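# Seat the loose fuse in the empty clip holder

## Task

Push the free fuse down into the vacant fuse holder so that each of its two end caps rests on the bottom of its clip, while the holder stays lying flat on the bench.

## Robot and tools

Robot and cameras. Two arms, left_arm and right_arm, stand on opposite sides of the table. left_arm's base is on the +y side; the arm names do not match the left and right of the images. Each arm ends in a two-finger gripper. Its fingers point along the gripper's own +x axis and close along its y axis. end_effector_position is the point halfway between the fingers, 3 to 4 cm back from the tips. Only the last 1.5 cm of each finger pad is flat; further back the pad angles outward. Cameras: cam_high, cam_low, cam_left_wrist, cam_right_wrist, each 896x504 pixels.

Frame. Everything uses the scene frame: origin at the table centre, +z up, table surface at z = +0.020 m. Positions are in metres, orientation is end_effector_quat_wxyz, velocities are in m/s and rad/s.

The 14-number row. Every commanding tool takes rows of 14 numbers, each in [-1, 1]: left_arm's dx, dy, dz, rx, ry, rz, opening, followed by the same seven for right_arm. Both arms are always included. dx to rz are offsets, not poses: they count from that arm's Hand target as it stood when the action or move began, along the scene axes. 1.0 equals 0.6 m for dx, dy, dz and 180 degrees for the rotation. rx, ry, rz form a single rotation vector, turning the gripper about its Hand target's position. A translation longer than 1.0 may be cut down along its direction. Opening is absolute: +1 is fully open (0.080 m), empty fingers touch at about -0.78, and values down to -1 close no further. A full close takes at least about 0.6 s. Sending 0 for an arm's six pose numbers asks again for its current Hand target; to leave a gripper unchanged, resend its present opening, because 0 is itself a command (half open).

execute_actions(actions, cameras). actions is a list of actions; each action is a table of up to 15 rows, one row per 1/30 s control step. If fewer than 15 rows are given, the last row is held for the remaining steps. All rows of one action count from the same starting Hand target, but the next action starts from the new Hand target, so repeating an offset moves the arm further. An empty list just reports state and images. cameras picks images: omitted, null or ["all"] gives all, [] gives none; an unknown name voids the call. Its result also lists end_effector_position at some control steps.

move(target, speed, blend, opening_speed, blocking, cameras). target is one 14-number row or a list of up to 15 rows; every row counts from the same starting Hand targets, not from the previous row. Grippers travel straight lines, do not avoid obstacles or each other, take at least 0.5 s and are cut off after 10 s. speed is the top path speed in m/s, 0.002 to 2.4, default 0.25 (rotation up to twice that in rad/s); one value or one per target. blend, in m, rounds corners of a list. opening_speed (0.2 or more, scale units per second) ramps the fingers. A changed opening in a later target is applied only when all arms and fingers have come to rest there. blocking=false returns after about 0.5 s while the move continues. The result adds a move: line: done (within 8 mm and 2 degrees), off_target, moving, held, blocked or fault, plus limits such as paced (pose clipped) or held (steps withheld). done does not mean contact. Faster moves lag and overshoot more, and hit harder. Keep paths away from an arm's own base.

wait(seconds 0 to 10) lets time pass holding last commands. stop brakes a running move. zoom_image(camera, region [x0, y0, x1, y1] in pixels, at most 504 by 504) enlarges part of a camera's latest image. show_instructions shows the reference images. finished_scene (scene 1, optional) ends the scene for good.

Result lines. Hand target is the last commanded pose after clipping; next offsets start there. The gripper often rests short of it; a new action, even all zeros, requests it again, otherwise send the missing distance. Tool commands gives current gripper commands. grip_measured is the measured opening on the command scale (up to about 1 mm off; under a hard squeeze up to 0.067 narrower than the part); the last Joint positions value is the opening in metres. To grip, command roughly 0.08 below the reading at first touch. grip_effort_n is motor effort, negative closing, not pad force. Joint velocities reading "within noise" means the arm is still. Joint torques and External joint torques follow Joint positions order; an outside push toward larger joint values lowers the external reading.

Controller behaviour. Commanded orientation is clipped to 32 degrees from the measured one each step, and position wins if both cannot be reached. Friction and weight can leave the gripper low, short or tilted, especially far out; small moves may fail or go sideways, so check position and orientation after each move. If something halts an arm far from its goal, the result says blocked and both arms hold. To end a push, command the target back past the gripper.

Limits and what to avoid. Contact torque at a joint's limit (waist 18.2, shoulder 22.5, elbow 22.4, wrist pitch 5.92, wrist yaw 5.9, wrist roll 5.54 N m) stops that arm for 10 s. Joint ranges in rad: waist -3.054 to 3.054, shoulder 0 to 3.142, elbow 0 to 2.356, wrist pitch and yaw -1.571 to 1.571, wrist roll -3.142 to 3.142. Stretching, holding loads or pushing at unreachable poses heats motors: a MOTOR HOT line appears from 50 °C and an OVER-TEMPERATURE FAULT at 95 °C. Never let the arms strike or squeeze each other; that can fail the scene. Avoid dropping the fuse, releasing it while it moves, slamming or pushing very hard, and never let anything fall off the table. Loose parts may be nudged now and then. The seated fuse must stay in place once the robot lets go.

Each tool is called after "Request:" by a JSON object that holds its "name" and its "arguments", one argument or row to a line.

Reference images:

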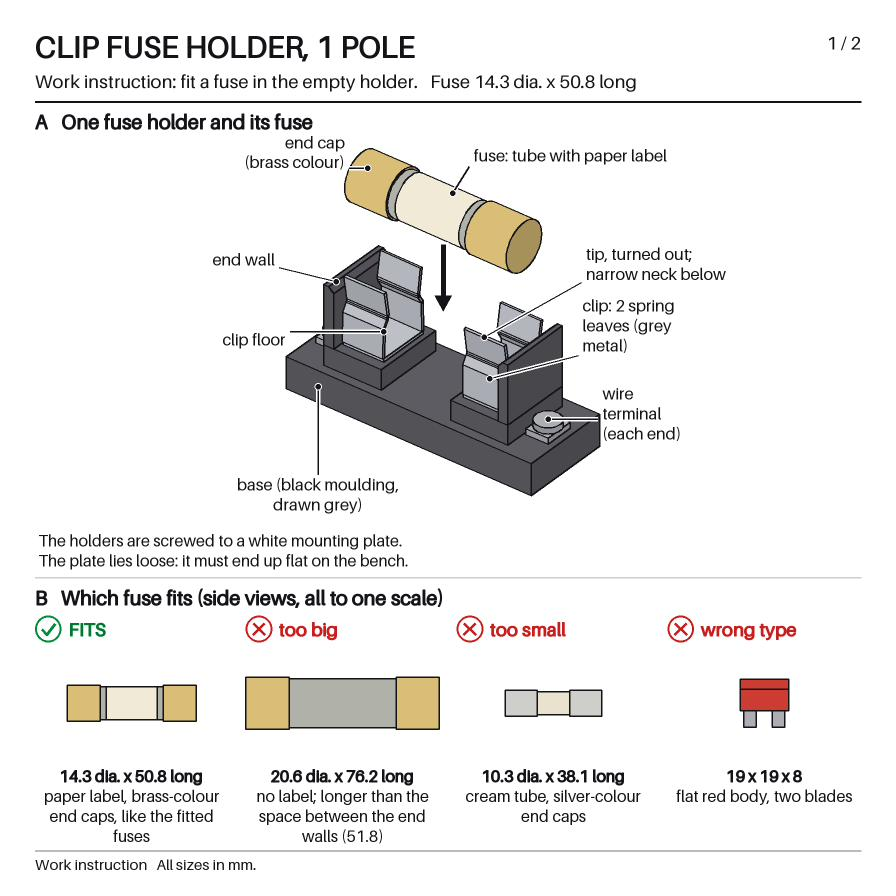

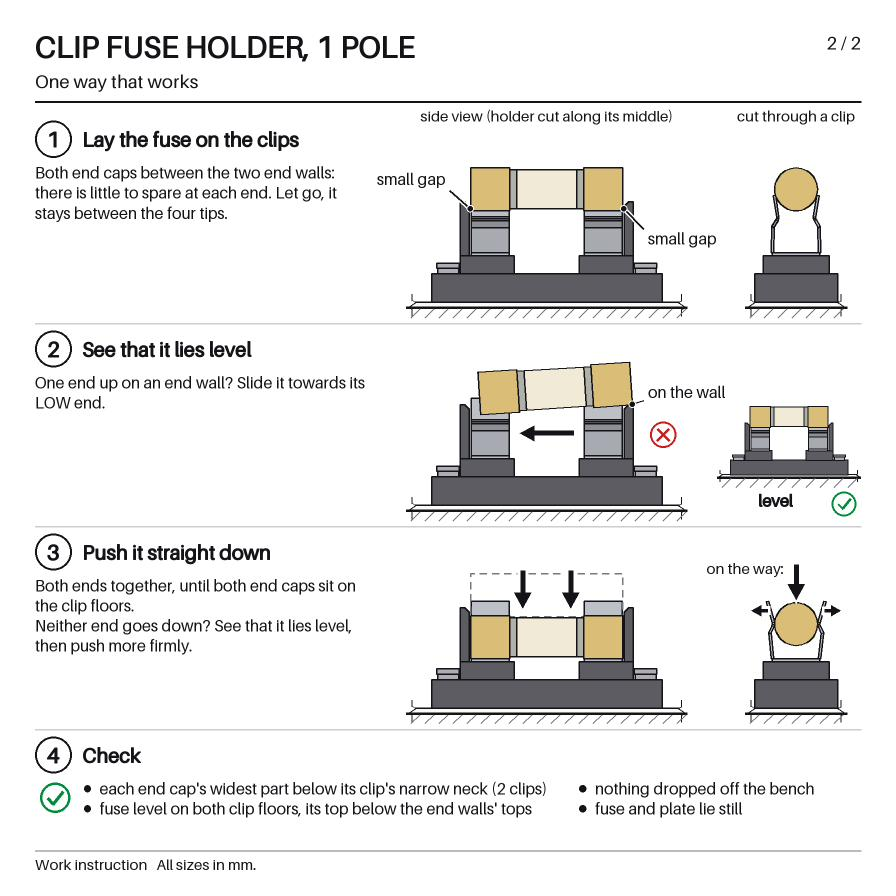

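## Session

Request:
{"name": "execute_actions", "arguments": {
  "actions": []
}}

Scene clock: 0.00 s.
left_arm: end_effector_position=(-0.3207, +0.2240, +0.1480) grip_measured=+1.000 grip_effort_n=n/a end_effector_quat_wxyz=(+0.485, +0.336, +0.249, -0.768) | right_arm: end_effector_position=(-0.1922, -0.1339, +0.1924) grip_measured=+0.989 grip_effort_n=n/a end_effector_quat_wxyz=(+0.041, -0.615, -0.012, +0.788)
Joint positions: left_arm=[-1.061 1.535 0.931 -0.342 -0.366 -0.547 0.08] | right_arm=[0.407 1.832 1.62 -1.185 -0.19 -1.104 0.08]
Joint velocities: within noise
Joint torques (N m): no reading
External joint torques (N m): no reading
Motor temperatures (°C): left_arm=[27 27 39 34 43 32] | right_arm=[33 31 34 29 32 32]
Heat: left arm: hottest wrist yaw 43 °C (+0.0 °C/min); right arm: hottest elbow 34 °C (+0.0 °C/min).
Hand target: left_arm -0.3211, +0.2236, +0.1492; -0.485, -0.334, -0.249, +0.769 | right_arm -0.1925, -0.1335, +0.1945; +0.043, -0.613, -0.014, +0.789
Tool commands: left_gripper/opening=+1.0 right_gripper/opening=+0.989246

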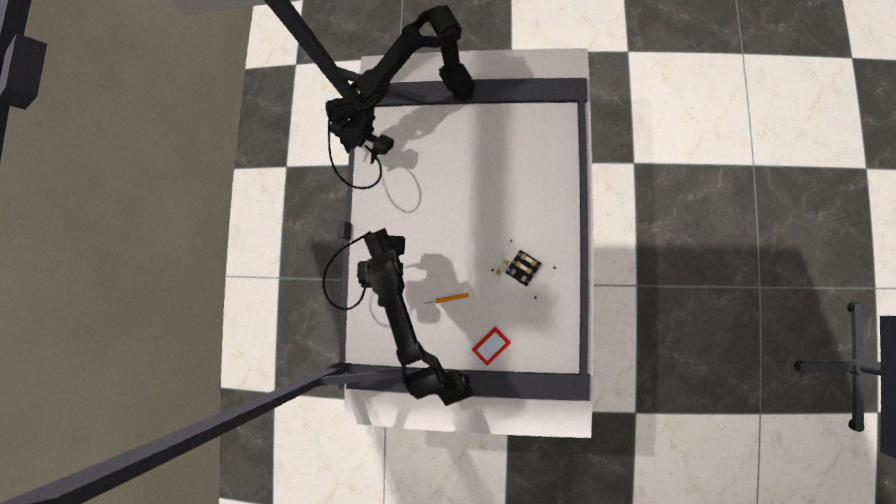

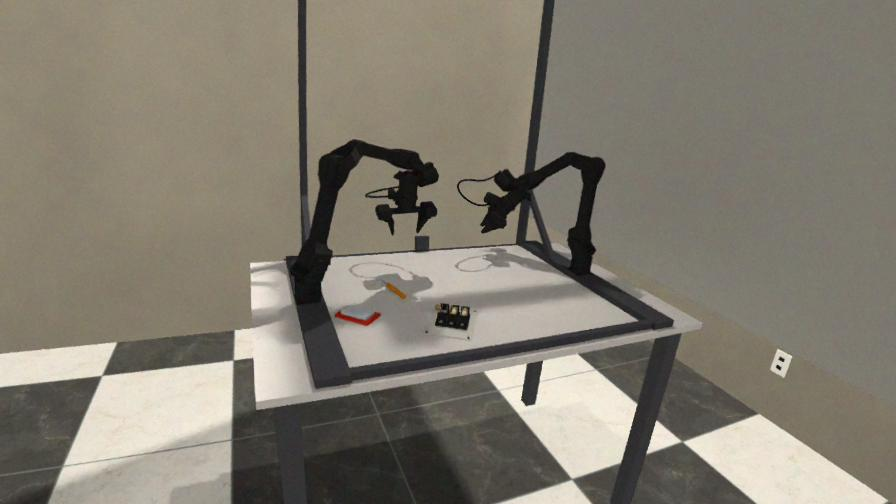

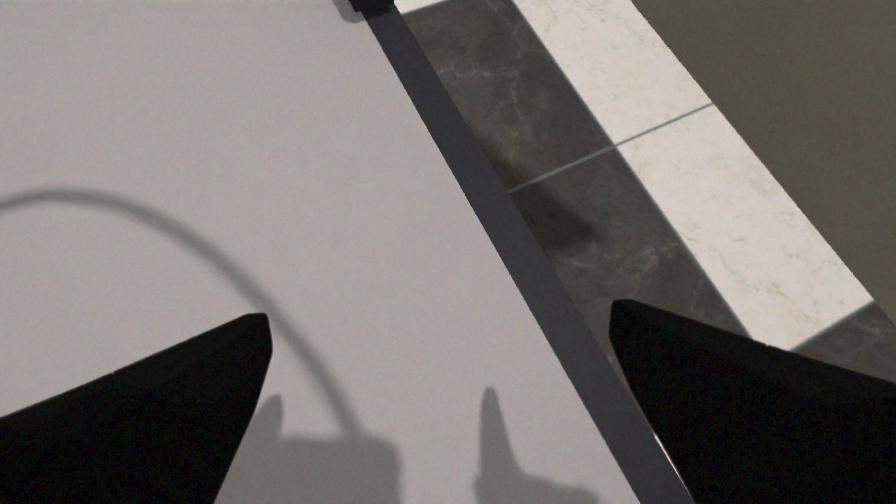

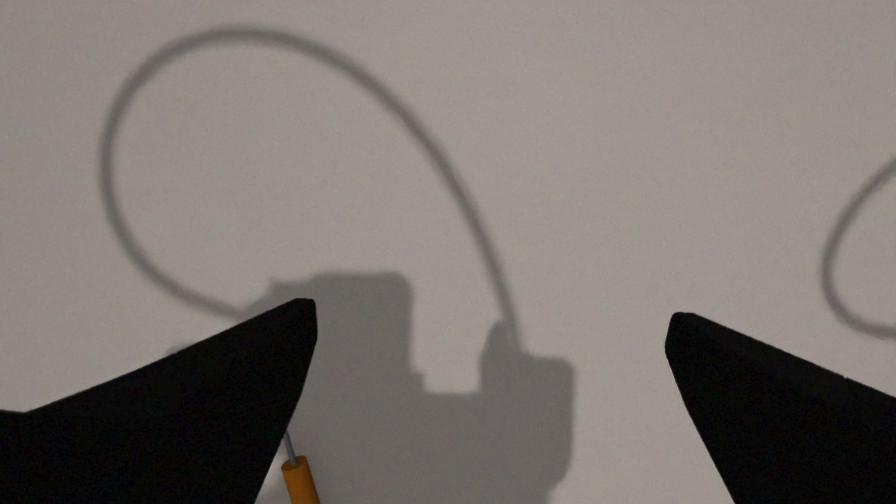

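Request:
{"name": "zoom_image", "arguments": {
  "camera": "cam_high",
  "region": [470, 225, 570, 305]
}}

Request:
{"name": "zoom_image", "arguments": {
  "camera": "cam_low",
  "region": [410, 285, 500, 350]
}}

Scaled by 5.040 from the camera's 896x504 image, which has a finer 1280x720 frame.

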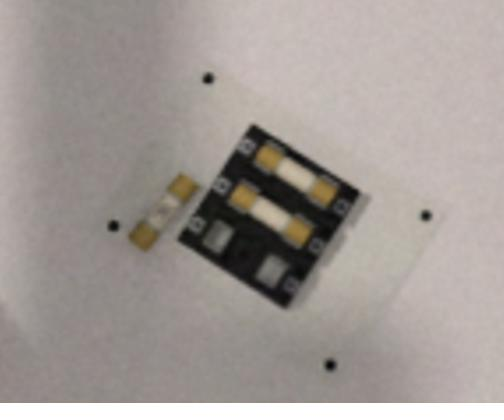

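Scaled by 5.600 from the camera's 896x504 image, which has a finer 1280x720 frame.

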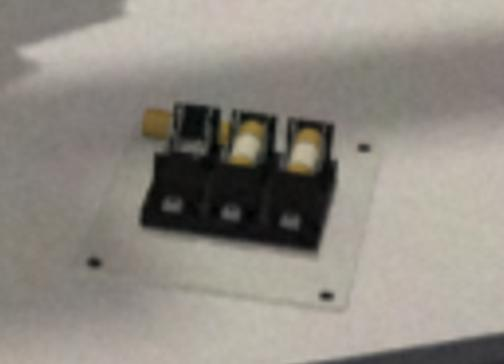

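Request:
{"name": "move", "arguments": {
  "target": [0,0,0,0,0,0,1,0.4,0.06,0.05,-0.0257,-0.0795,0.013,0.989]
}}

Scene clock: 19.80 s.
left_arm: end_effector_position=(-0.3207, +0.2240, +0.1480) grip_measured=+1.000 grip_effort_n=0.7 end_effector_quat_wxyz=(+0.485, +0.336, +0.249, -0.768) | right_arm: end_effector_position=(+0.0471, -0.0996, +0.2242) grip_measured=+0.989 grip_effort_n=0.2 end_effector_quat_wxyz=(+0.002, -0.707, +0.002, +0.707)
Joint positions: left_arm=[-1.061 1.535 0.931 -0.342 -0.366 -0.547 0.08] | right_arm=[-0.171 1.999 1.997 -1.568 -0.001 -1.735 0.08]
Joint velocities: within noise
Joint torques (N m): left_arm=[-0.05 -6.23 5.45 1.25 -0.26 0.03] | right_arm=[-0.28 -6.94 6.29 0.19 -0.01 -0.17]
External joint torques (N m): left_arm=[-0.07 -0.32 -0.77 0.04 -0.05 0.02] | right_arm=[-0.3 1.43 1.02 -0.07 0.05 -0.18]
Motor temperatures (°C): left_arm=[27 31 44 36 43 32] | right_arm=[33 33 37 30 32 32]
Heat: left arm: hottest elbow 44 °C (+15.2 °C/min); right arm: hottest elbow 37 °C (+9.1 °C/min).
Hand target: left_arm -0.3211, +0.2236, +0.1492; -0.485, -0.334, -0.249, +0.769 | right_arm +0.0476, -0.0975, +0.2244; +0.000, +0.707, +0.000, -0.707
Off the commanded pose: left_arm 0.001 m, 0 deg | right_arm 0.002 m, 0 deg.
joint sent to its limit (right arm) — joint 4 (wrist pitch), lower limit. The joint targets still meet the commanded pose.
move: done

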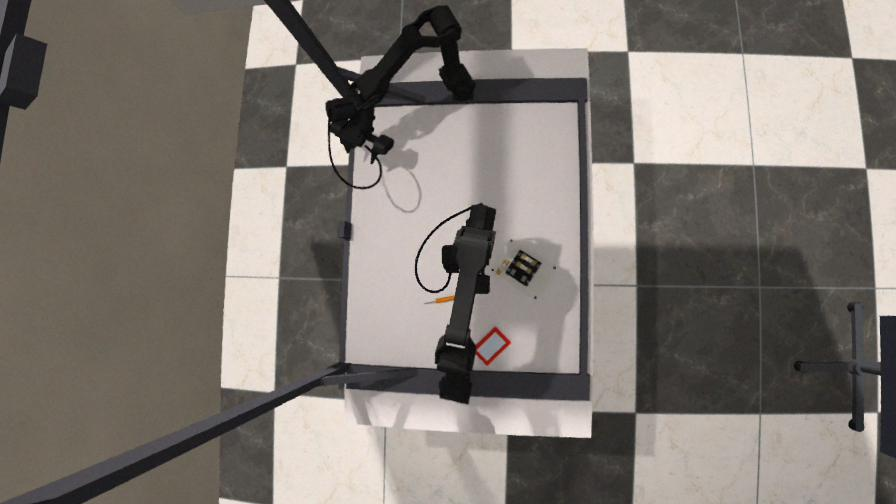

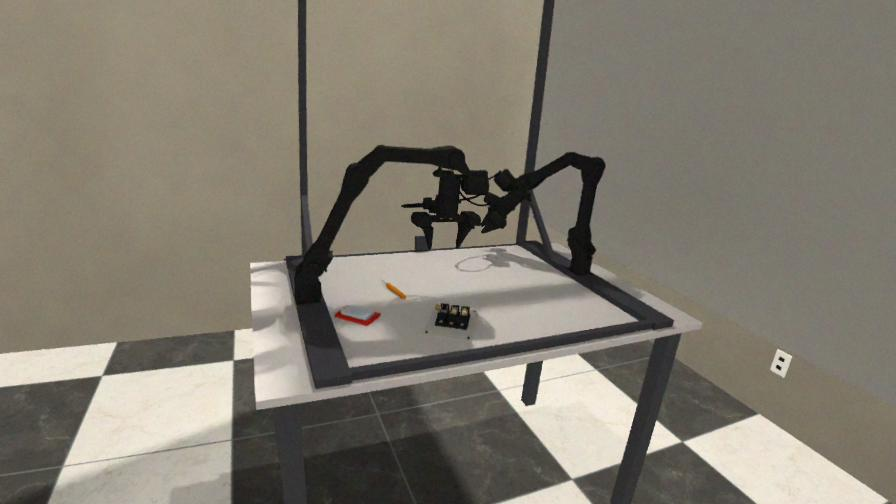

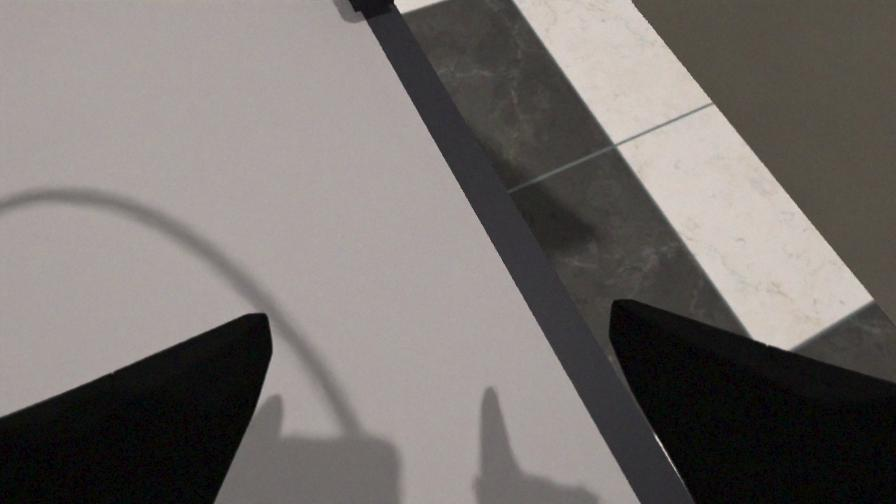

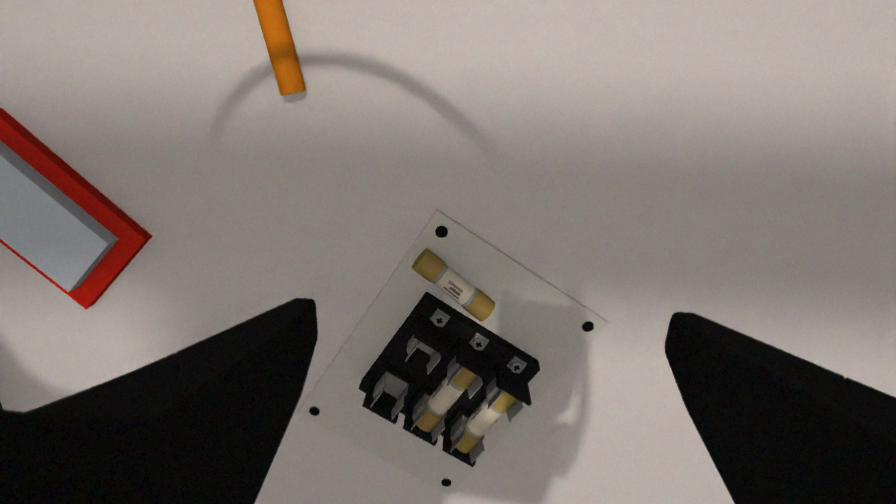

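Request:
{"name": "move", "arguments": {
  "target": [0,0,0,0,0,0,1,0.0957,0.0017,-0.14,0,0,-0.197,0.989],
  "cameras": ["cam_right_wrist","cam_low"]
}}

Scene clock: 41.63 s.
left_arm: end_effector_position=(-0.3207, +0.2240, +0.1480) grip_measured=+1.000 grip_effort_n=0.7 end_effector_quat_wxyz=(+0.485, +0.336, +0.249, -0.768) | right_arm: end_effector_position=(+0.1044, -0.0950, +0.1445) grip_measured=+0.989 grip_effort_n=0.2 end_effector_quat_wxyz=(+0.217, -0.674, +0.209, +0.674)
Joint positions: left_arm=[-1.061 1.535 0.931 -0.342 -0.366 -0.547 0.08] | right_arm=[-0.313 2.037 1.734 -1.256 0 -1.27 0.08]
Joint velocities: within noise
Joint torques (N m): left_arm=[-0.08 -6.25 5.44 1.25 -0.26 0.02] | right_arm=[-0.44 -7.66 4.36 0.49 -0.06 0.14]
External joint torques (N m): left_arm=[-0.04 -0.34 -0.75 0.04 -0.06 0.01] | right_arm=[-0.53 1.06 -1.08 0.17 0 0.13]
Motor temperatures (°C): left_arm=[27 33 46 37 43 32] | right_arm=[33 36 37 30 32 32]
Heat: left arm: hottest elbow 46 °C (+10.1 °C/min); right arm: hottest elbow 37 °C (+4.3 °C/min).
Hand target: left_arm -0.3211, +0.2236, +0.1492; -0.485, -0.334, -0.249, +0.769 | right_arm +0.1049, -0.0964, +0.1404; -0.216, +0.674, -0.215, -0.673
Off the commanded pose: left_arm 0.001 m, 0 deg | right_arm 0.004 m, 1 deg.
move: done
Images, in order (width x height): cam_low 896x504, cam_right_wrist 896x504.

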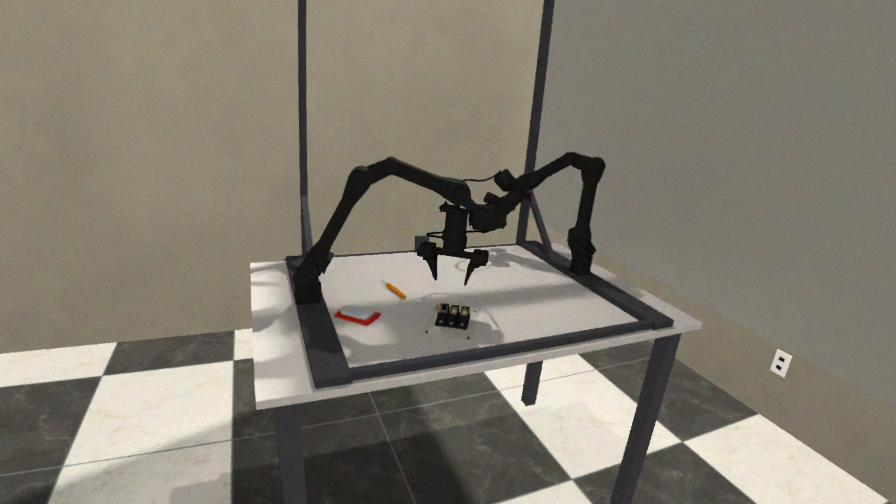

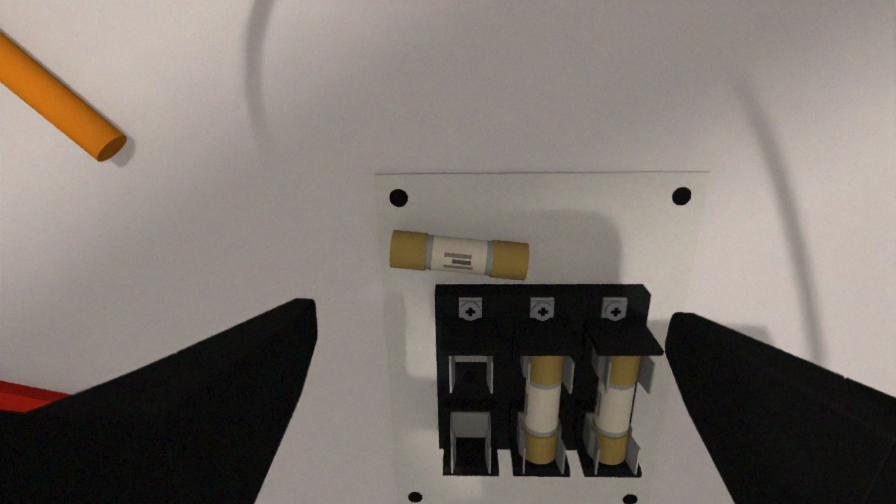

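Request:
{"name": "move", "arguments": {
  "target": [0,0,0,0,0,0,1,-0.0202,0.0053,-0.075,0,0,-0.024,0.989],
  "cameras": ["cam_right_wrist"]
}}

Scene clock: 54.37 s.
left_arm: end_effector_position=(-0.3207, +0.2240, +0.1480) grip_measured=+1.000 grip_effort_n=0.7 end_effector_quat_wxyz=(+0.485, +0.336, +0.249, -0.768) | right_arm: end_effector_position=(+0.0938, -0.0918, +0.0988) grip_measured=+0.989 grip_effort_n=0.2 end_effector_quat_wxyz=(+0.243, -0.665, +0.236, +0.665)
Joint positions: left_arm=[-1.061 1.535 0.931 -0.342 -0.366 -0.547 0.08] | right_arm=[-0.285 2.065 1.593 -1.089 0 -1.163 0.08]
Joint velocities: within noise
Joint torques (N m): left_arm=[-0.04 -6.24 5.45 1.26 -0.25 0.01] | right_arm=[0.27 -7.89 4.52 0.52 -0.03 0.14]
External joint torques (N m): left_arm=[0 -0.26 -0.81 0.03 -0.05 0.01] | right_arm=[0.26 0.93 -0.8 0.22 0.02 0.14]
Motor temperatures (°C): left_arm=[27 34 46 38 43 32] | right_arm=[33 38 37 30 31 32]
Heat: left arm: hottest elbow 46 °C (+7.7 °C/min); right arm: hottest shoulder 38 °C (+7.7 °C/min).
Hand target: left_arm -0.3211, +0.2236, +0.1492; -0.485, -0.334, -0.249, +0.769 | right_arm +0.0928, -0.0933, +0.0954; -0.241, +0.665, -0.240, -0.664
Off the commanded pose: left_arm 0.001 m, 0 deg | right_arm 0.004 m, 1 deg.
move: done
Images, in order (width x height): cam_right_wrist 896x504.

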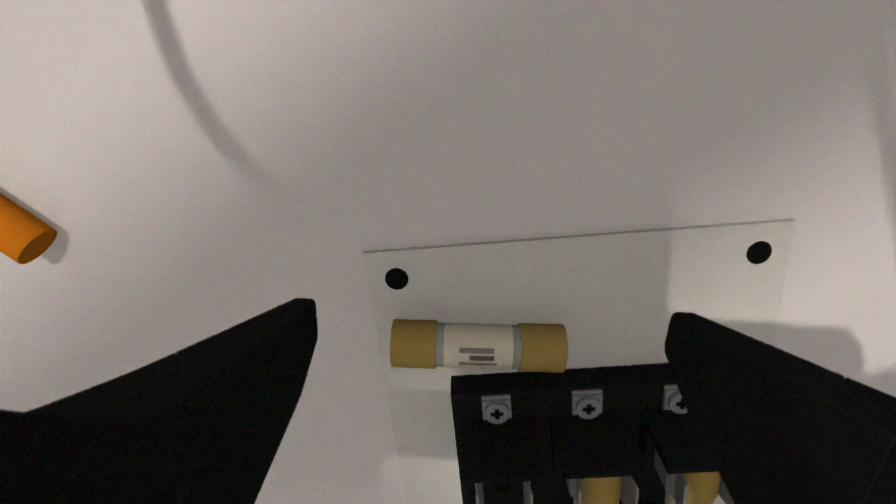

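Request:
{"name": "move", "arguments": {
  "target": [0,0,0,0,0,0,1,0.0270,-0.0215,-0.012,0,0,-0.008,0.6],
  "cameras": ["cam_right_wrist"]
}}

Scene clock: 72.93 s.
left_arm: end_effector_position=(-0.3207, +0.2240, +0.1480) grip_measured=+1.000 grip_effort_n=0.2 end_effector_quat_wxyz=(+0.485, +0.336, +0.249, -0.768) | right_arm: end_effector_position=(+0.1091, -0.1052, +0.0848) grip_measured=+0.603 grip_effort_n=-13.3 end_effector_quat_wxyz=(+0.248, -0.662, +0.253, +0.661)
Joint positions: left_arm=[-1.061 1.535 0.931 -0.342 -0.366 -0.547 0.08] | right_arm=[-0.332 2.064 1.533 -1.049 0.001 -1.178 0.062]
Joint velocities: within noise
Joint torques (N m): left_arm=[-0.06 -6.22 5.47 1.25 -0.26 0.01] | right_arm=[-0.12 -9.75 4.19 0.52 -0.05 -0.19]
External joint torques (N m): left_arm=[-0.14 -0.24 -0.76 0.04 -0.04 0.01] | right_arm=[-0.11 -0.98 -1.09 0.22 -0.01 -0.19]
Motor temperatures (°C): left_arm=[27 35 47 38 42 32] | right_arm=[33 40 36 30 31 32]
Heat: left arm: hottest elbow 47 °C (+4.0 °C/min); right arm: hottest shoulder 40 °C (+8.0 °C/min).
Hand target: left_arm -0.3211, +0.2236, +0.1492; -0.485, -0.334, -0.249, +0.769 | right_arm +0.1090, -0.1061, +0.0883; -0.249, +0.662, -0.249, -0.661
Off the commanded pose: left_arm 0.001 m, 0 deg | right_arm 0.004 m, 1 deg.
move: done
Images, in order (width x height): cam_right_wrist 896x504.

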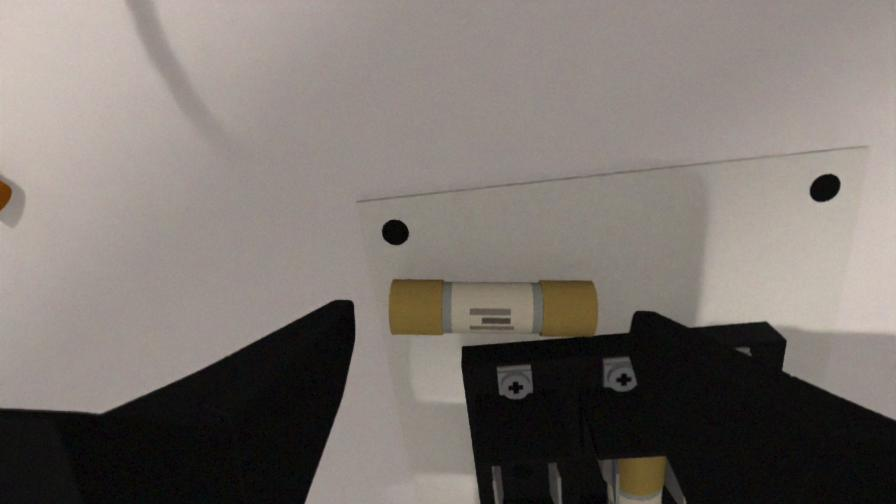

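Request:
{"name": "move", "arguments": {
  "target": [0,0,0,0,0,0,1,0.0035,-0.001,-0.013,0,0,0,0.6],
  "cameras": ["cam_right_wrist"]
}}

Request:
{"name": "zoom_image", "arguments": {
  "camera": "cam_right_wrist",
  "region": [300, 200, 740, 447]
}}

Scene clock: 78.67 s.
left_arm: end_effector_position=(-0.3207, +0.2240, +0.1480) grip_measured=+1.000 grip_effort_n=1.2 end_effector_quat_wxyz=(+0.485, +0.336, +0.249, -0.768) | right_arm: end_effector_position=(+0.1102, -0.1051, +0.0803) grip_measured=+0.603 grip_effort_n=-13.3 end_effector_quat_wxyz=(+0.250, -0.662, +0.249, +0.661)
Joint positions: left_arm=[-1.061 1.535 0.931 -0.342 -0.366 -0.547 0.08] | right_arm=[-0.335 2.064 1.515 -1.021 0.001 -1.184 0.062]
Joint velocities: within noise
Joint torques (N m): left_arm=[-0.05 -6.2 5.47 1.26 -0.26 0.02] | right_arm=[-0.21 -8.9 4.14 0.45 -0.06 -0.18]
External joint torques (N m): left_arm=[-0.08 -0.25 -0.72 0.05 -0.05 0.02] | right_arm=[-0.23 -0.26 -1.03 0.16 -0.01 -0.18]
Motor temperatures (°C): left_arm=[27 35 47 38 42 32] | right_arm=[33 41 36 30 31 32]
Heat: left arm: hottest elbow 47 °C (+4.0 °C/min); right arm: hottest shoulder 41 °C (+8.0 °C/min).
Hand target: left_arm -0.3211, +0.2236, +0.1492; -0.485, -0.334, -0.249, +0.769 | right_arm +0.1111, -0.1068, +0.0804; -0.249, +0.662, -0.249, -0.661
Off the commanded pose: left_arm 0.001 m, 0 deg | right_arm 0.002 m, 0 deg.
move: done
Images, in order (width x height): cam_right_wrist 896x504.

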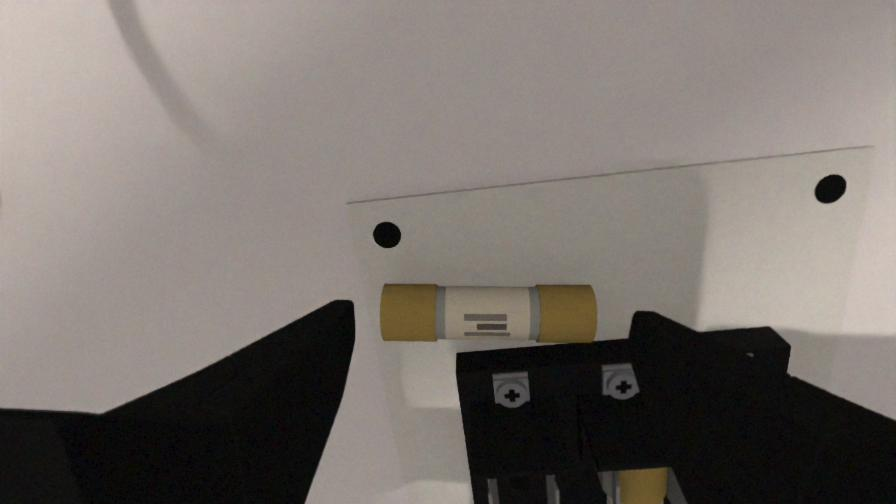

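Scaled by 1.145 from the camera's 896x504 image, which has a finer 1280x720 frame.

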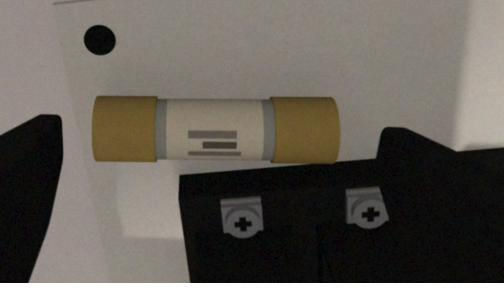

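Request:
{"name": "move", "arguments": {
  "target": [0,0,0,0,0,0,1,0,0.0005,-0.0175,0,0,0,0.6],
  "cameras": ["cam_right_wrist"],
  "speed": 0.06
}}

Request:
{"name": "zoom_image", "arguments": {
  "camera": "cam_right_wrist",
  "region": [300, 200, 740, 447]
}}

Scene clock: 85.73 s.
left_arm: end_effector_position=(-0.3207, +0.2240, +0.1480) grip_measured=+1.000 grip_effort_n=1.2 end_effector_quat_wxyz=(+0.485, +0.336, +0.249, -0.768) | right_arm: end_effector_position=(+0.1106, -0.1040, +0.0744) grip_measured=+0.602 grip_effort_n=-13.3 end_effector_quat_wxyz=(+0.254, -0.662, +0.245, +0.661)
Joint positions: left_arm=[-1.061 1.535 0.931 -0.342 -0.366 -0.547 0.08] | right_arm=[-0.335 2.065 1.492 -0.985 0.001 -1.184 0.062]
Joint velocities: within noise
Joint torques (N m): left_arm=[-0.05 -6.24 5.5 1.26 -0.27 0.02] | right_arm=[-0.27 -7.33 4.05 0.56 -0.04 -0.14]
External joint torques (N m): left_arm=[-0.04 -0.21 -0.83 0.02 -0.06 0.01] | right_arm=[-0.23 1.38 -1.15 0.25 0.01 -0.14]
Motor temperatures (°C): left_arm=[27 35 47 38 42 32] | right_arm=[33 42 36 30 31 32]
Heat: left arm: hottest elbow 47 °C (+3.0 °C/min); right arm: hottest shoulder 42 °C (+8.0 °C/min).
Hand target: left_arm -0.3211, +0.2236, +0.1492; -0.485, -0.334, -0.249, +0.769 | right_arm +0.1111, -0.1066, +0.0699; -0.249, +0.662, -0.249, -0.661
Off the commanded pose: left_arm 0.001 m, 0 deg | right_arm 0.005 m, 1 deg.
move: done
Images, in order (width x height): cam_right_wrist 896x504.

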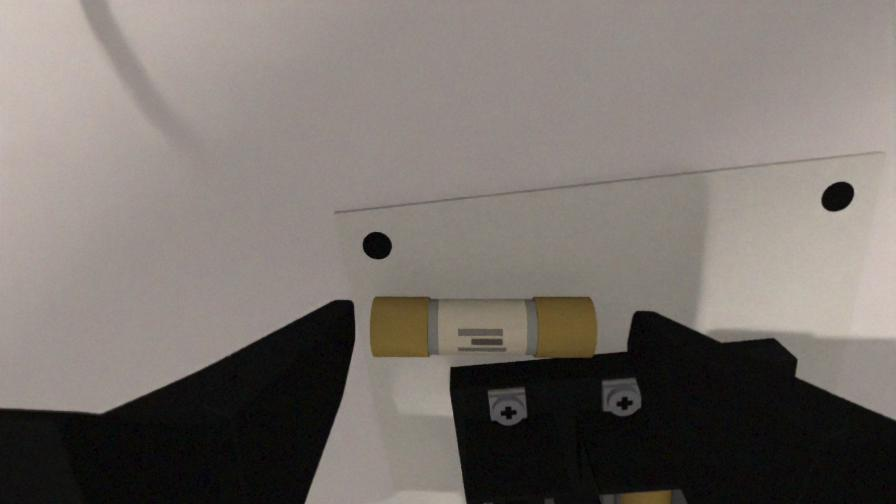

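Scaled by 1.145 from the camera's 896x504 image, which has a finer 1280x720 frame.

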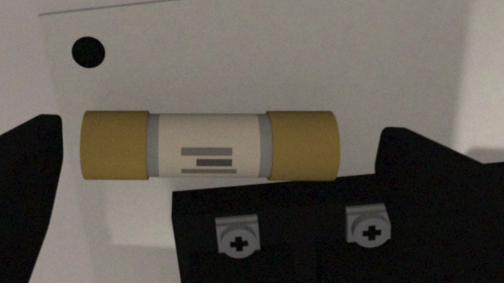

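Request:
{"name": "move", "arguments": {
  "target": [0,0,0,0,0,0,1,0,-0.003,-0.0075,0,0,0,0.6],
  "cameras": ["cam_right_wrist"],
  "speed": 0.06
}}

Request:
{"name": "zoom_image", "arguments": {
  "camera": "cam_right_wrist",
  "region": [300, 200, 740, 447]
}}

Scene clock: 90.50 s.
left_arm: end_effector_position=(-0.3207, +0.2240, +0.1480) grip_measured=+1.000 grip_effort_n=0.7 end_effector_quat_wxyz=(+0.485, +0.336, +0.249, -0.768) | right_arm: end_effector_position=(+0.1105, -0.1057, +0.0699) grip_measured=+0.602 grip_effort_n=-13.3 end_effector_quat_wxyz=(+0.254, -0.662, +0.245, +0.661)
Joint positions: left_arm=[-1.061 1.535 0.931 -0.342 -0.366 -0.547 0.08] | right_arm=[-0.336 2.065 1.473 -0.966 0.001 -1.185 0.062]
Joint velocities: within noise
Joint torques (N m): left_arm=[-0.05 -6.22 5.46 1.25 -0.26 0.02] | right_arm=[-0.31 -7.36 4.08 0.54 -0.03 -0.18]
External joint torques (N m): left_arm=[-0.08 -0.28 -0.77 0.03 -0.05 0.02] | right_arm=[-0.27 1.35 -1.09 0.24 0.01 -0.18]
Motor temperatures (°C): left_arm=[27 36 47 39 42 32] | right_arm=[33 42 36 30 31 32]
Heat: left arm: hottest elbow 47 °C (+2.0 °C/min); right arm: hottest shoulder 42 °C (+8.1 °C/min).
Hand target: left_arm -0.3211, +0.2236, +0.1492; -0.485, -0.334, -0.249, +0.769 | right_arm +0.1111, -0.1083, +0.0654; -0.249, +0.662, -0.249, -0.661
Off the commanded pose: left_arm 0.001 m, 0 deg | right_arm 0.005 m, 1 deg.
move: done
Images, in order (width x height): cam_right_wrist 896x504.

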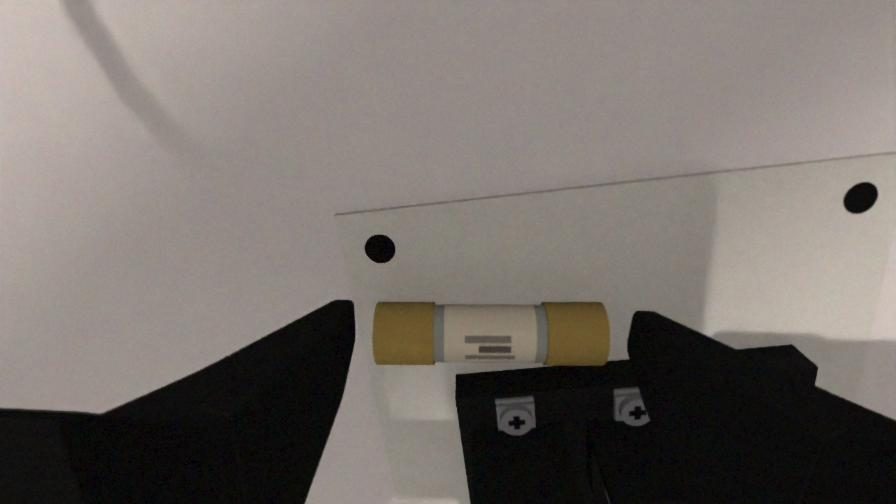

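Scaled by 1.145 from the camera's 896x504 image, which has a finer 1280x720 frame.

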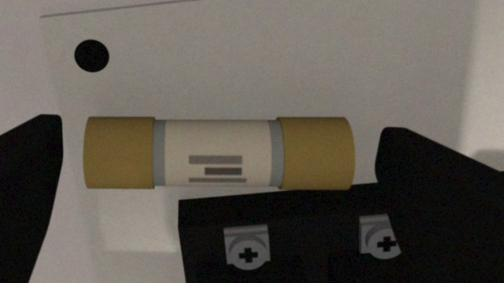

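Request:
{"name": "move", "arguments": {
  "target": [
    [0,0,0,0,0,0,1,0.0018,-0.0014,0,0,0,0,0.6],
    [0,0,0,0,0,0,1,0.0018,-0.0014,0,0,0,0,0.27]
  ],
  "cameras": ["cam_right_wrist"],
  "speed": 0.06,
  "opening_speed": 0.4
}}

Scene clock: 95.73 s.
left_arm: end_effector_position=(-0.3207, +0.2240, +0.1480) grip_measured=+1.000 grip_effort_n=0.7 end_effector_quat_wxyz=(+0.485, +0.336, +0.249, -0.768) | right_arm: end_effector_position=(+0.1116, -0.1066, +0.0693) grip_measured=+0.287 grip_effort_n=-83.5 end_effector_quat_wxyz=(+0.254, -0.662, +0.245, +0.661)
Joint positions: left_arm=[-1.061 1.535 0.931 -0.342 -0.366 -0.547 0.08] | right_arm=[-0.34 2.065 1.47 -0.965 0.001 -1.189 0.048]
Joint velocities: within noise
Joint torques (N m): left_arm=[-0.05 -6.22 5.47 1.25 -0.27 0.02] | right_arm=[-0.27 -7.56 4.06 0.52 -0.07 -0.17]
External joint torques (N m): left_arm=[-0.06 -0.35 -0.68 0.06 -0.06 0.02] | right_arm=[-0.28 1.03 -1.07 0.21 -0.02 -0.17]
Motor temperatures (°C): left_arm=[27 36 47 39 42 32] | right_arm=[33 42 36 30 31 32]
Heat: left arm: hottest elbow 47 °C (+2.0 °C/min); right arm: hottest shoulder 42 °C (+7.0 °C/min).
Hand target: left_arm -0.3211, +0.2236, +0.1492; -0.485, -0.334, -0.249, +0.769 | right_arm +0.1122, -0.1091, +0.0655; -0.249, +0.662, -0.249, -0.661
Off the commanded pose: left_arm 0.001 m, 0 deg | right_arm 0.005 m, 1 deg.
move: done
Images, in order (width x height): cam_right_wrist 896x504.

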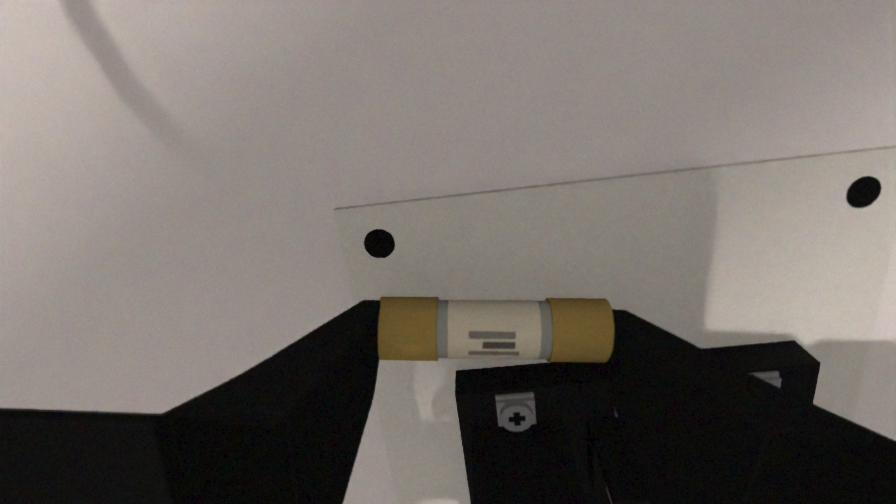

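Request:
{"name": "move", "arguments": {
  "target": [
    [0,0,0,0,0,0,1,0,0,0.11,0,0,0,0.25],
    [0,0,0,0,0,0,1,0.0713,-0.0415,0.11,0,0,-0.467,0.25]
  ],
  "speed": 0.15
}}

Request:
{"name": "zoom_image", "arguments": {
  "camera": "cam_low",
  "region": [390, 230, 520, 350]
}}

Scene clock: 124.40 s.
left_arm: end_effector_position=(-0.3207, +0.2240, +0.1480) grip_measured=+1.000 grip_effort_n=0.2 end_effector_quat_wxyz=(+0.485, +0.336, +0.249, -0.768) | right_arm: end_effector_position=(+0.1543, -0.1326, +0.1278) grip_measured=+0.287 grip_effort_n=-83.5 end_effector_quat_wxyz=(+0.623, -0.330, +0.630, +0.325)
Joint positions: left_arm=[-1.061 1.535 0.931 -0.342 -0.366 -0.547 0.08] | right_arm=[-0.47 2.002 1.616 -1.197 0.001 0.138 0.048]
Joint velocities: within noise
Joint torques (N m): left_arm=[-0.04 -6.21 5.5 1.25 -0.27 0.03] | right_arm=[-0.33 -9.8 4.4 0.56 0.01 0.19]
External joint torques (N m): left_arm=[-0.02 -0.24 -0.72 0.04 -0.06 0.02] | right_arm=[-0.33 -1.24 -1.08 0.23 0 0.18]
Motor temperatures (°C): left_arm=[27 36 48 39 42 32] | right_arm=[32 43 36 30 31 32]
Heat: left arm: hottest elbow 48 °C (+1.0 °C/min); right arm: hottest shoulder 43 °C (+3.0 °C/min).
Hand target: left_arm -0.3211, +0.2236, +0.1492; -0.485, -0.334, -0.249, +0.769 | right_arm +0.1549, -0.1341, +0.1315; +0.628, -0.326, +0.628, +0.324
Off the commanded pose: left_arm 0.001 m, 0 deg | right_arm 0.004 m, 1 deg.
move: done

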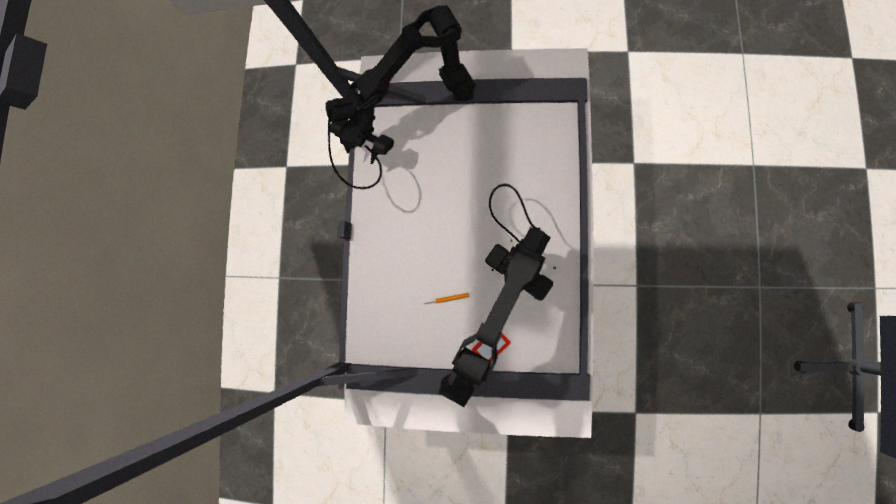

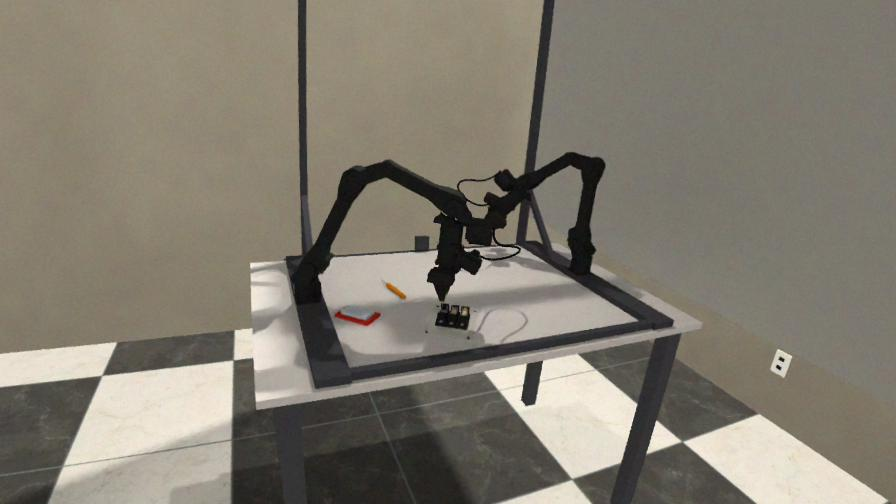

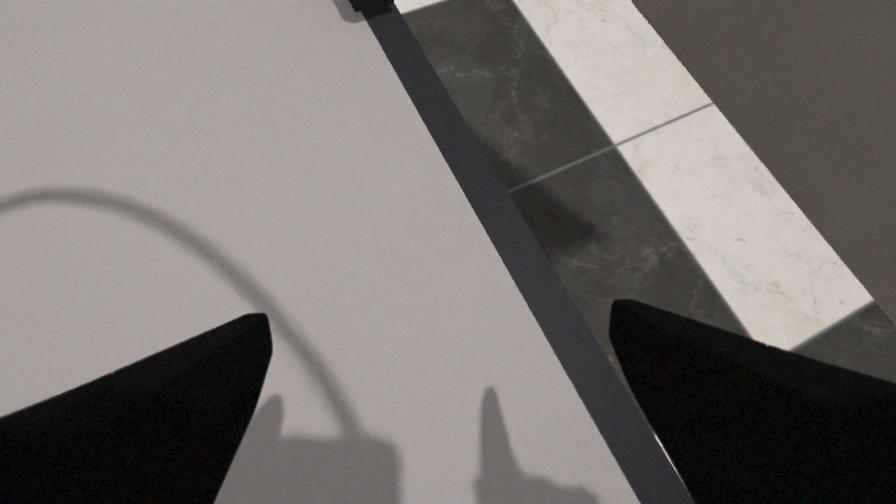

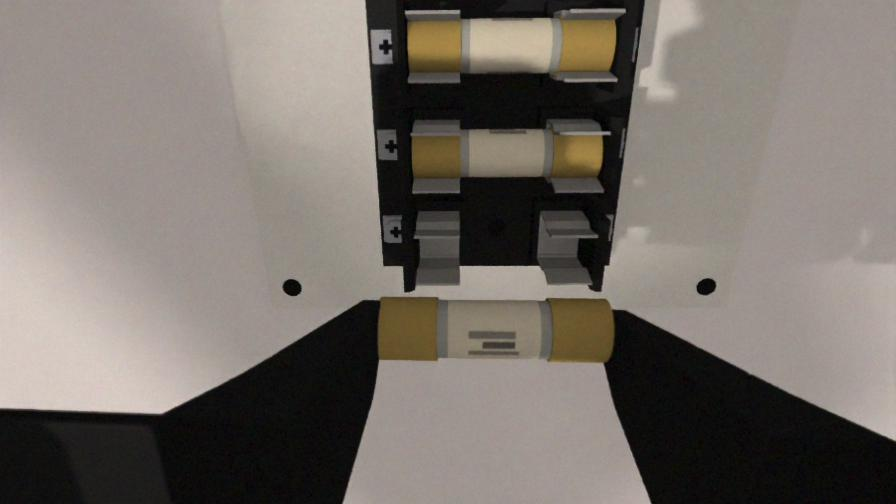

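Scaled by 3.877 from the camera's 896x504 image, which has a finer 1280x720 frame.

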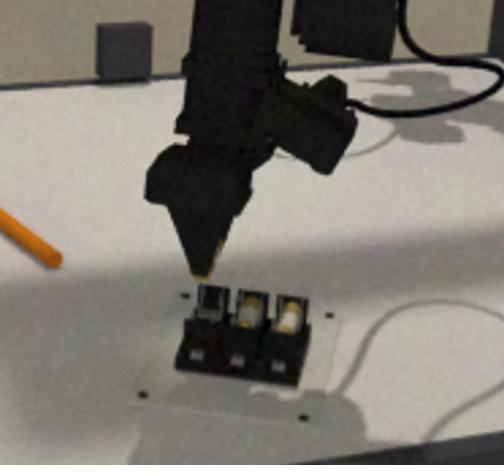

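Request:
{"name": "move", "arguments": {
  "target": [
    [0,0,0,0,0,0,1,0.0113,0,0,0,0,0,0.25],
    [0,0,0,0,0,0,1,0.0113,0,-0.0417,0,0,0,0.25]
  ],
  "speed": 0.08,
  "cameras": ["cam_low","cam_right_wrist"]
}}

Request:
{"name": "zoom_image", "arguments": {
  "camera": "cam_right_wrist",
  "region": [340, 180, 660, 400]
}}

Request:
{"name": "zoom_image", "arguments": {
  "camera": "cam_low",
  "region": [410, 270, 490, 340]
}}

Scene clock: 136.87 s.
left_arm: end_effector_position=(-0.3207, +0.2240, +0.1480) grip_measured=+1.000 grip_effort_n=0.7 end_effector_quat_wxyz=(+0.485, +0.336, +0.249, -0.768) | right_arm: end_effector_position=(+0.1618, -0.1325, +0.1099) grip_measured=+0.287 grip_effort_n=-83.5 end_effector_quat_wxyz=(+0.631, -0.323, +0.626, +0.326)
Joint positions: left_arm=[-1.061 1.535 0.931 -0.342 -0.366 -0.547 0.08] | right_arm=[-0.487 2.011 1.558 -1.109 0.001 0.131 0.048]
Joint velocities: within noise
Joint torques (N m): left_arm=[-0.07 -6.22 5.48 1.25 -0.25 0.01] | right_arm=[-0.26 -7.38 4.35 0.56 -0.02 -0.16]
External joint torques (N m): left_arm=[-0.09 -0.27 -0.76 0.03 -0.04 0.01] | right_arm=[-0.28 1.16 -1.04 0.22 -0.02 -0.16]
Motor temperatures (°C): left_arm=[27 37 48 39 42 32] | right_arm=[32 43 36 30 31 32]
Heat: left arm: hottest elbow 48 °C (+1.0 °C/min); right arm: hottest shoulder 43 °C (+2.0 °C/min).
Hand target: left_arm -0.3211, +0.2236, +0.1492; -0.485, -0.334, -0.249, +0.769 | right_arm +0.1617, -0.1339, +0.1064; +0.628, -0.326, +0.628, +0.325
Off the commanded pose: left_arm 0.001 m, 0 deg | right_arm 0.004 m, 1 deg.
move: done
Images, in order (width x height): cam_low 896x504, cam_right_wrist 896x504.

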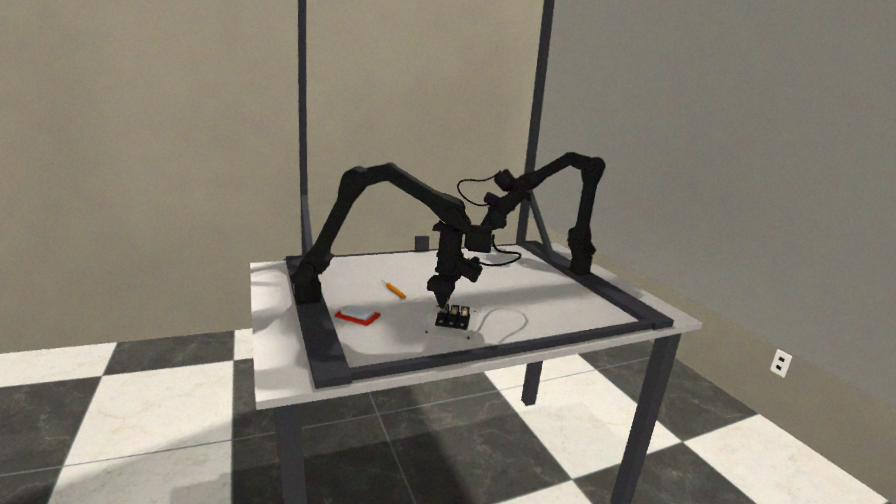

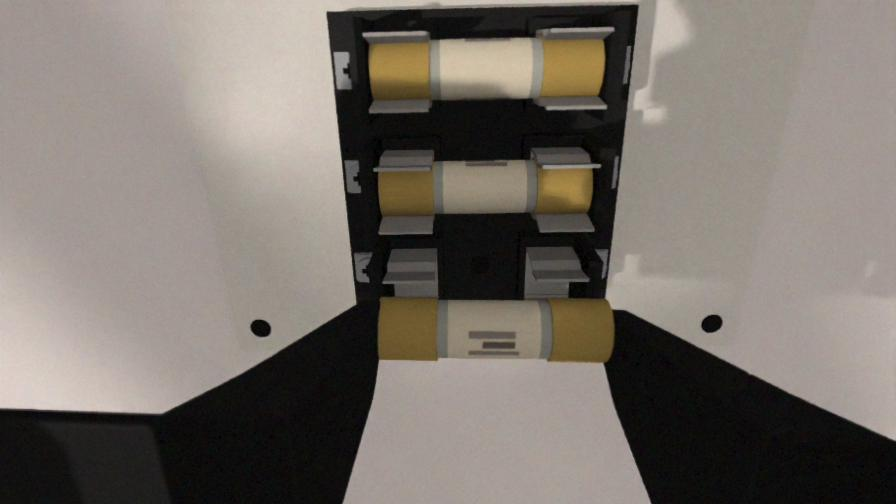

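Scaled by 1.575 from the camera's 896x504 image, which has a finer 1280x720 frame.

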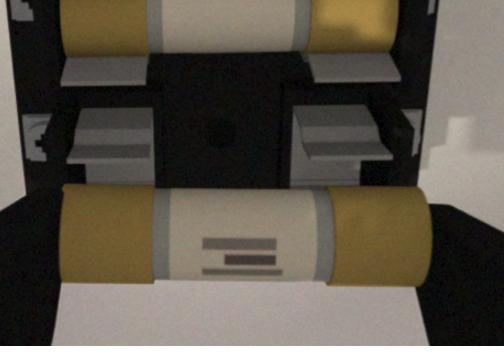

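Scaled by 6.300 from the camera's 896x504 image, which has a finer 1280x720 frame.

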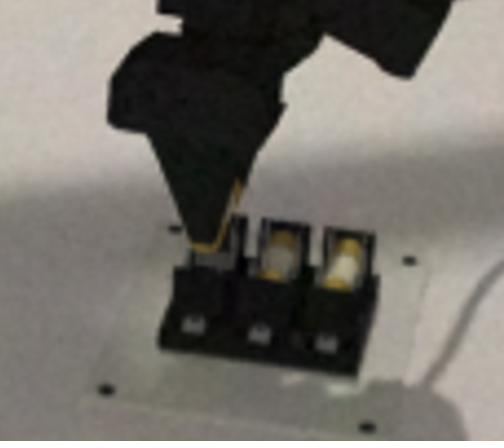

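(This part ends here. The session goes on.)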